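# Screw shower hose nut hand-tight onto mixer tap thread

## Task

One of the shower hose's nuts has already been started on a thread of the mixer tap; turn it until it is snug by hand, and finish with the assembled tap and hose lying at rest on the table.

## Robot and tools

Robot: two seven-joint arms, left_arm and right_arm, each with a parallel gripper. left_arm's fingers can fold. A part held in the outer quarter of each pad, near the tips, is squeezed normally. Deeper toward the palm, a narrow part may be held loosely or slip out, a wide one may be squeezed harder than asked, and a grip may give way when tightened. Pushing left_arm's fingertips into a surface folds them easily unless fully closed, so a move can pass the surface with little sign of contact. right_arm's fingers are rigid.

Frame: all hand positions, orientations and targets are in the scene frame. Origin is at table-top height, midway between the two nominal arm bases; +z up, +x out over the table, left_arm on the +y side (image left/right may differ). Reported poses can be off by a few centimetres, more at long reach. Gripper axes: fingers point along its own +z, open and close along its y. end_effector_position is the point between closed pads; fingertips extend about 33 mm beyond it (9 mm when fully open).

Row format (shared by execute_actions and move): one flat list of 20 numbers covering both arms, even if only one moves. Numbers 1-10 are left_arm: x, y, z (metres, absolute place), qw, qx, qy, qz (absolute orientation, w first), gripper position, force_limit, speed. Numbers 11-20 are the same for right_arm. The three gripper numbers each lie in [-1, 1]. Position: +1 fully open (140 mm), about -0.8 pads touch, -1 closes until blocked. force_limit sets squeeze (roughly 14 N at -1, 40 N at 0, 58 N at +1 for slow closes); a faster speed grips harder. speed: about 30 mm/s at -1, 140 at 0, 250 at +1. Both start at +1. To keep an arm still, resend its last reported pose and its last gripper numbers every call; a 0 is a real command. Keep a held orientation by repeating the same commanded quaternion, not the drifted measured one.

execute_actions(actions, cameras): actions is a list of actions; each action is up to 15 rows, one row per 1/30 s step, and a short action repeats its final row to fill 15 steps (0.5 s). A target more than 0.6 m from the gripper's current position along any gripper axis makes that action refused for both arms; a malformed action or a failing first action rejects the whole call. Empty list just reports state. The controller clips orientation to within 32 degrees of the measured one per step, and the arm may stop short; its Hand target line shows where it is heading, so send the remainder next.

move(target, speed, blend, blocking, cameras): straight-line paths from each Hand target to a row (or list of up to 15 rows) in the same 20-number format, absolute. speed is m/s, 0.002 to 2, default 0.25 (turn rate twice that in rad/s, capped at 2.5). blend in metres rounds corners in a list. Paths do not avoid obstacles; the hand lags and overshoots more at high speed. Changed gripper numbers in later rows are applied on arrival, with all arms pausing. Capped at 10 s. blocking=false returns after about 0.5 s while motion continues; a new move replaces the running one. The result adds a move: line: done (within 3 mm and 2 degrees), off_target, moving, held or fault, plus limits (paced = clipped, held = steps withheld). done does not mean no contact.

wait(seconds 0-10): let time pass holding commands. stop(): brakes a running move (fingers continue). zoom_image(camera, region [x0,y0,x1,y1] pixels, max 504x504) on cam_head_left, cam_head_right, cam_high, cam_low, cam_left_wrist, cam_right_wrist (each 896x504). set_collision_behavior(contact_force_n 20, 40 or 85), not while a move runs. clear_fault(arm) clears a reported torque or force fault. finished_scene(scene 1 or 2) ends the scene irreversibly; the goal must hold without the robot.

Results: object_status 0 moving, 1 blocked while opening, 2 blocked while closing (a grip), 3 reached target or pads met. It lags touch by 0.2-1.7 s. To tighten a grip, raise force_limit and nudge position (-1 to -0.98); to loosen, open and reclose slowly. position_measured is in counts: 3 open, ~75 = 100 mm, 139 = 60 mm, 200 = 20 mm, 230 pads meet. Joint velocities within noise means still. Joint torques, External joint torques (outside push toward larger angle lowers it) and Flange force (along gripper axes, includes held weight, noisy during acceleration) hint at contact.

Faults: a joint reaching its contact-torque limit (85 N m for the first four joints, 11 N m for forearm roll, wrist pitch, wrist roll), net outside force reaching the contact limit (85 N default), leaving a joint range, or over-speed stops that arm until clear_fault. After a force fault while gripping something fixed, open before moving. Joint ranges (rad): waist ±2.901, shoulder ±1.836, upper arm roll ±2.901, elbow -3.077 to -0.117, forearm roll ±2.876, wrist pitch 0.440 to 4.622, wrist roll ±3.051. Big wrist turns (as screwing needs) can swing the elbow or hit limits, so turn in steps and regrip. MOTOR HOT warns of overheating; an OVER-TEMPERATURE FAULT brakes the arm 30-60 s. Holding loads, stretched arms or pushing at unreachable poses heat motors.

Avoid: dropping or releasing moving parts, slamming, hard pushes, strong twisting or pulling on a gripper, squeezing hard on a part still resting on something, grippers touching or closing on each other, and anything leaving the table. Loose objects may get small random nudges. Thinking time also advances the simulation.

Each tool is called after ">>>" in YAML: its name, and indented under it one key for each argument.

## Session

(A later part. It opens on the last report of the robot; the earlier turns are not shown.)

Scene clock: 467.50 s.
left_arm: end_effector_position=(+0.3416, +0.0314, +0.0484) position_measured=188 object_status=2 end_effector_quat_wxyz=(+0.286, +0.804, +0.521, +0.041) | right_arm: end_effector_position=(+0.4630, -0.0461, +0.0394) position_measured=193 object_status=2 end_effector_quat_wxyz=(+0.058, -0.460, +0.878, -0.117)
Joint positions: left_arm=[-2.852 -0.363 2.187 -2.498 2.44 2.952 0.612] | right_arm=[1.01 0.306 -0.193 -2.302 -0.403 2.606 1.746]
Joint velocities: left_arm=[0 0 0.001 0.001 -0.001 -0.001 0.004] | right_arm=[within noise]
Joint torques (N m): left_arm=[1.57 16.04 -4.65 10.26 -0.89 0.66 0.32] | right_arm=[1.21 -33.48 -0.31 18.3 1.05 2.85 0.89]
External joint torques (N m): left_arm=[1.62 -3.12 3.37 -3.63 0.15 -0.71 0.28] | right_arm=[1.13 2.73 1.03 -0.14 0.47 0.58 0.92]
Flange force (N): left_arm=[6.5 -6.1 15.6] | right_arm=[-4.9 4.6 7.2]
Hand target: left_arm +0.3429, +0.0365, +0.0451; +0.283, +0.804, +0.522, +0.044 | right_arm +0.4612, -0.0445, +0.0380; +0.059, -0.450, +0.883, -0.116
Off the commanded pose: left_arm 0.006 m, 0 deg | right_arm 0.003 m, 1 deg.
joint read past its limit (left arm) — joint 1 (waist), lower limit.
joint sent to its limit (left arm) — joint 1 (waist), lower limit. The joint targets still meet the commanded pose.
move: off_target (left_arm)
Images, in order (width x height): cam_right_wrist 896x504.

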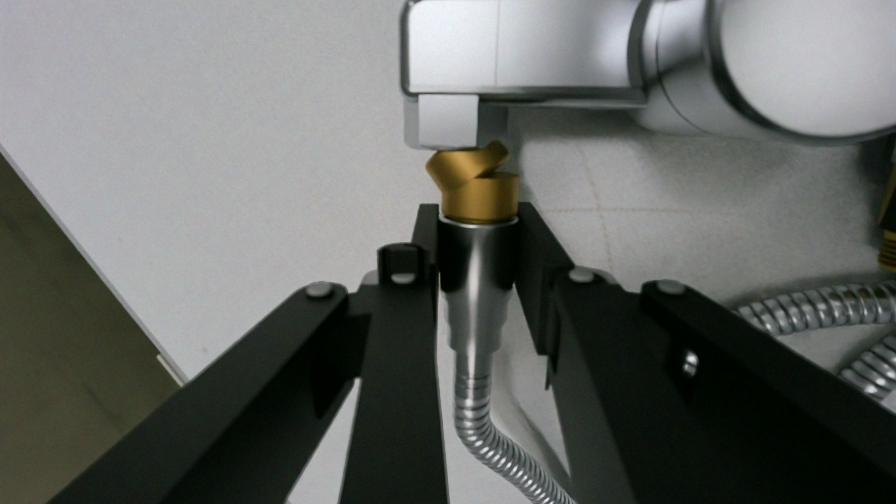

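>>> move:
  target:
    - [0.3416,0.0315,0.0480,0.2827,0.8036,0.522,0.044,-1,1,-1,0.4630,-0.0461,0.0390,-0.0593,0.4501,-0.8833,0.1163,-0.25,1,-1]
    - [0.3416,0.0315,0.0480,0.2827,0.8036,0.522,0.044,-0.2,1,-1,0.457,-0.0500,0.10,-0.0593,0.4501,-0.8833,0.1163,-0.25,1,-1]
    - [0.3260,0.0480,0.086,0.2827,0.8036,0.522,0.044,-0.2,1,-1,0.457,-0.110,0.16,-0.0593,0.4501,-0.8833,0.1163,-0.25,1,-1]
    - [0.300,0.090,0.14,0.2827,0.8036,0.522,0.044,-0.2,1,-1,0.457,-0.160,0.20,-0.0593,0.4501,-0.8833,0.1163,-0.25,1,-1]
  speed: 0.2

>>> zoom_image:
  camera: "cam_right_wrist"
  region: [380, 0, 680, 200]

Scene clock: 474.63 s.
left_arm: end_effector_position=(+0.3014, +0.0899, +0.1401) position_measured=154 object_status=3 end_effector_quat_wxyz=(+0.238, +0.809, +0.536, +0.054) | right_arm: end_effector_position=(+0.4572, -0.1590, +0.1999) position_measured=160 object_status=3 end_effector_quat_wxyz=(+0.060, -0.447, +0.885, -0.115)
Joint positions: left_arm=[-2.848 0.275 2.254 -2.628 2.146 3.477 0.679] | right_arm=[0.945 -0.243 -0.267 -2.495 -0.42 2.294 1.561]
Joint velocities: left_arm=[-0.001 0 0.001 0 0.001 0 0.006] | right_arm=[within noise]
Joint torques (N m): left_arm=[0.05 7.17 5.79 17.2 -1.94 1.7 0.22] | right_arm=[-0.35 -20.84 1.92 21.93 0.25 2.34 -0.32]
External joint torques (N m): left_arm=[0.1 -0.01 0.44 -0.69 -0.23 0.12 0.18] | right_arm=[-0.33 0.64 0.38 -0.85 -0.27 -0.05 -0.29]
Flange force (N): left_arm=[0.0 0.0 0.0] | right_arm=[0.9 0.2 1.8]
Hand target: left_arm +0.3005, +0.0896, +0.1403; +0.237, +0.809, +0.535, +0.053 | right_arm +0.4570, -0.1600, +0.2000; +0.059, -0.450, +0.883, -0.116
Off the commanded pose: left_arm 0.001 m, 6 deg | right_arm 0.001 m, 0 deg.
joint sent to its limit (left arm) — joint 1 (waist), lower limit. The joint targets are off in orientation, not in position.
move: off_target (left_arm)

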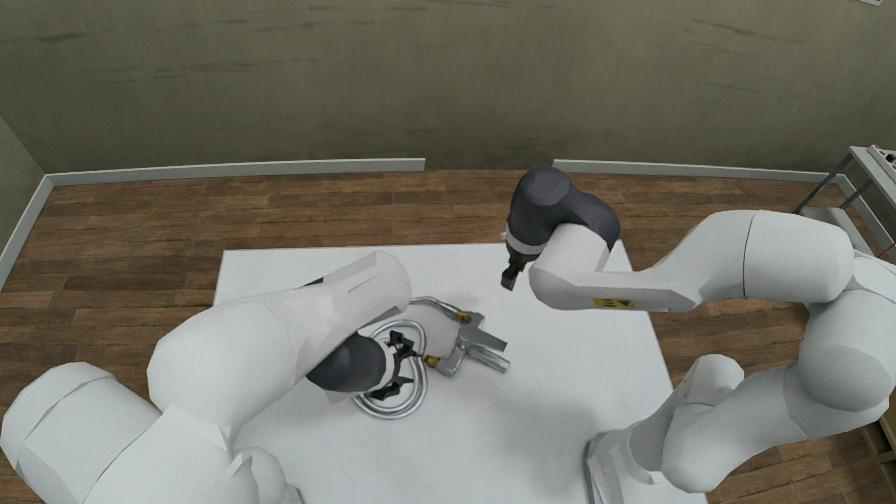

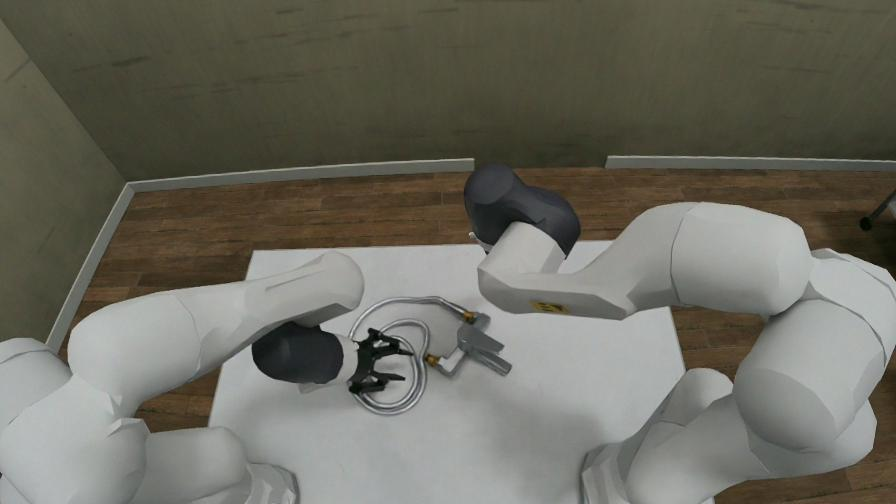

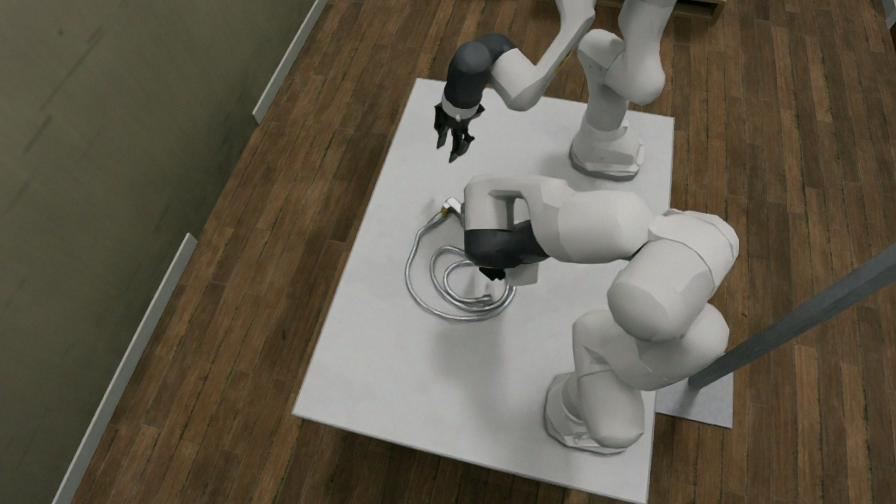

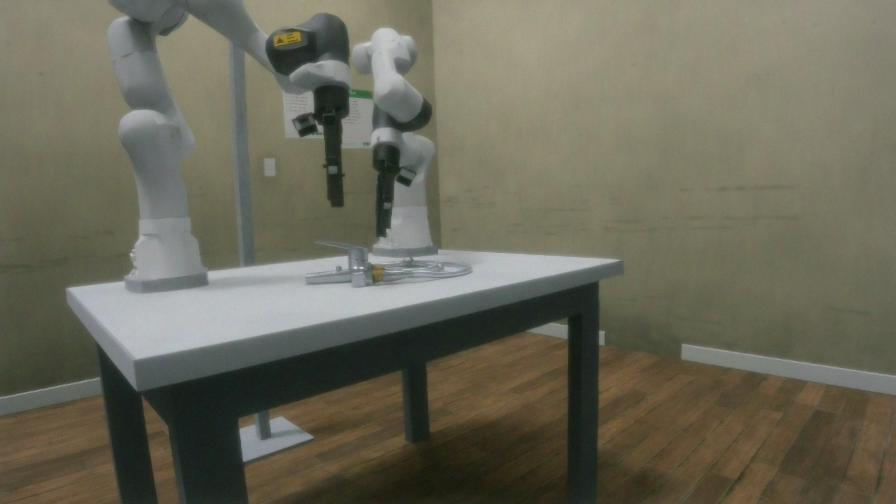

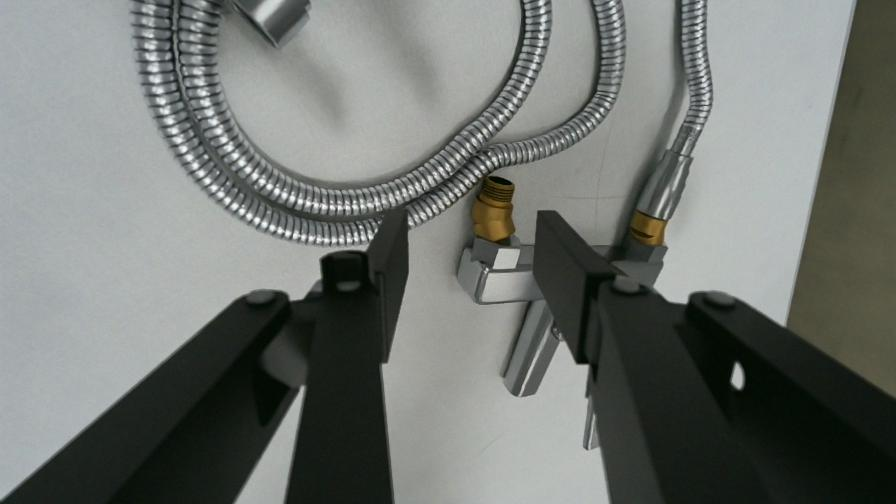

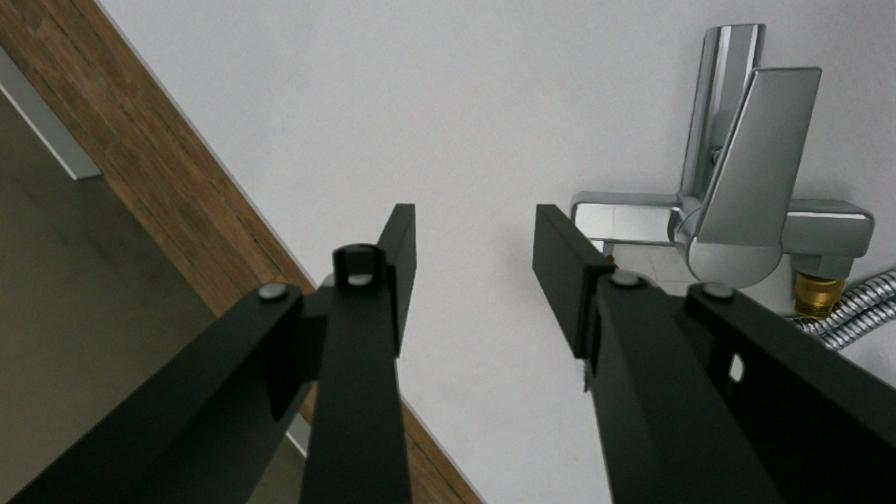

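Scaled by 1.680 from the camera's 896x504 image, which has a finer 1280x720 frame.

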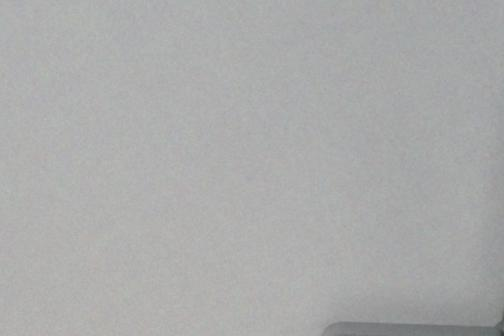

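>>> finished_scene:
  scene: 2

The scene is finished: the task was done.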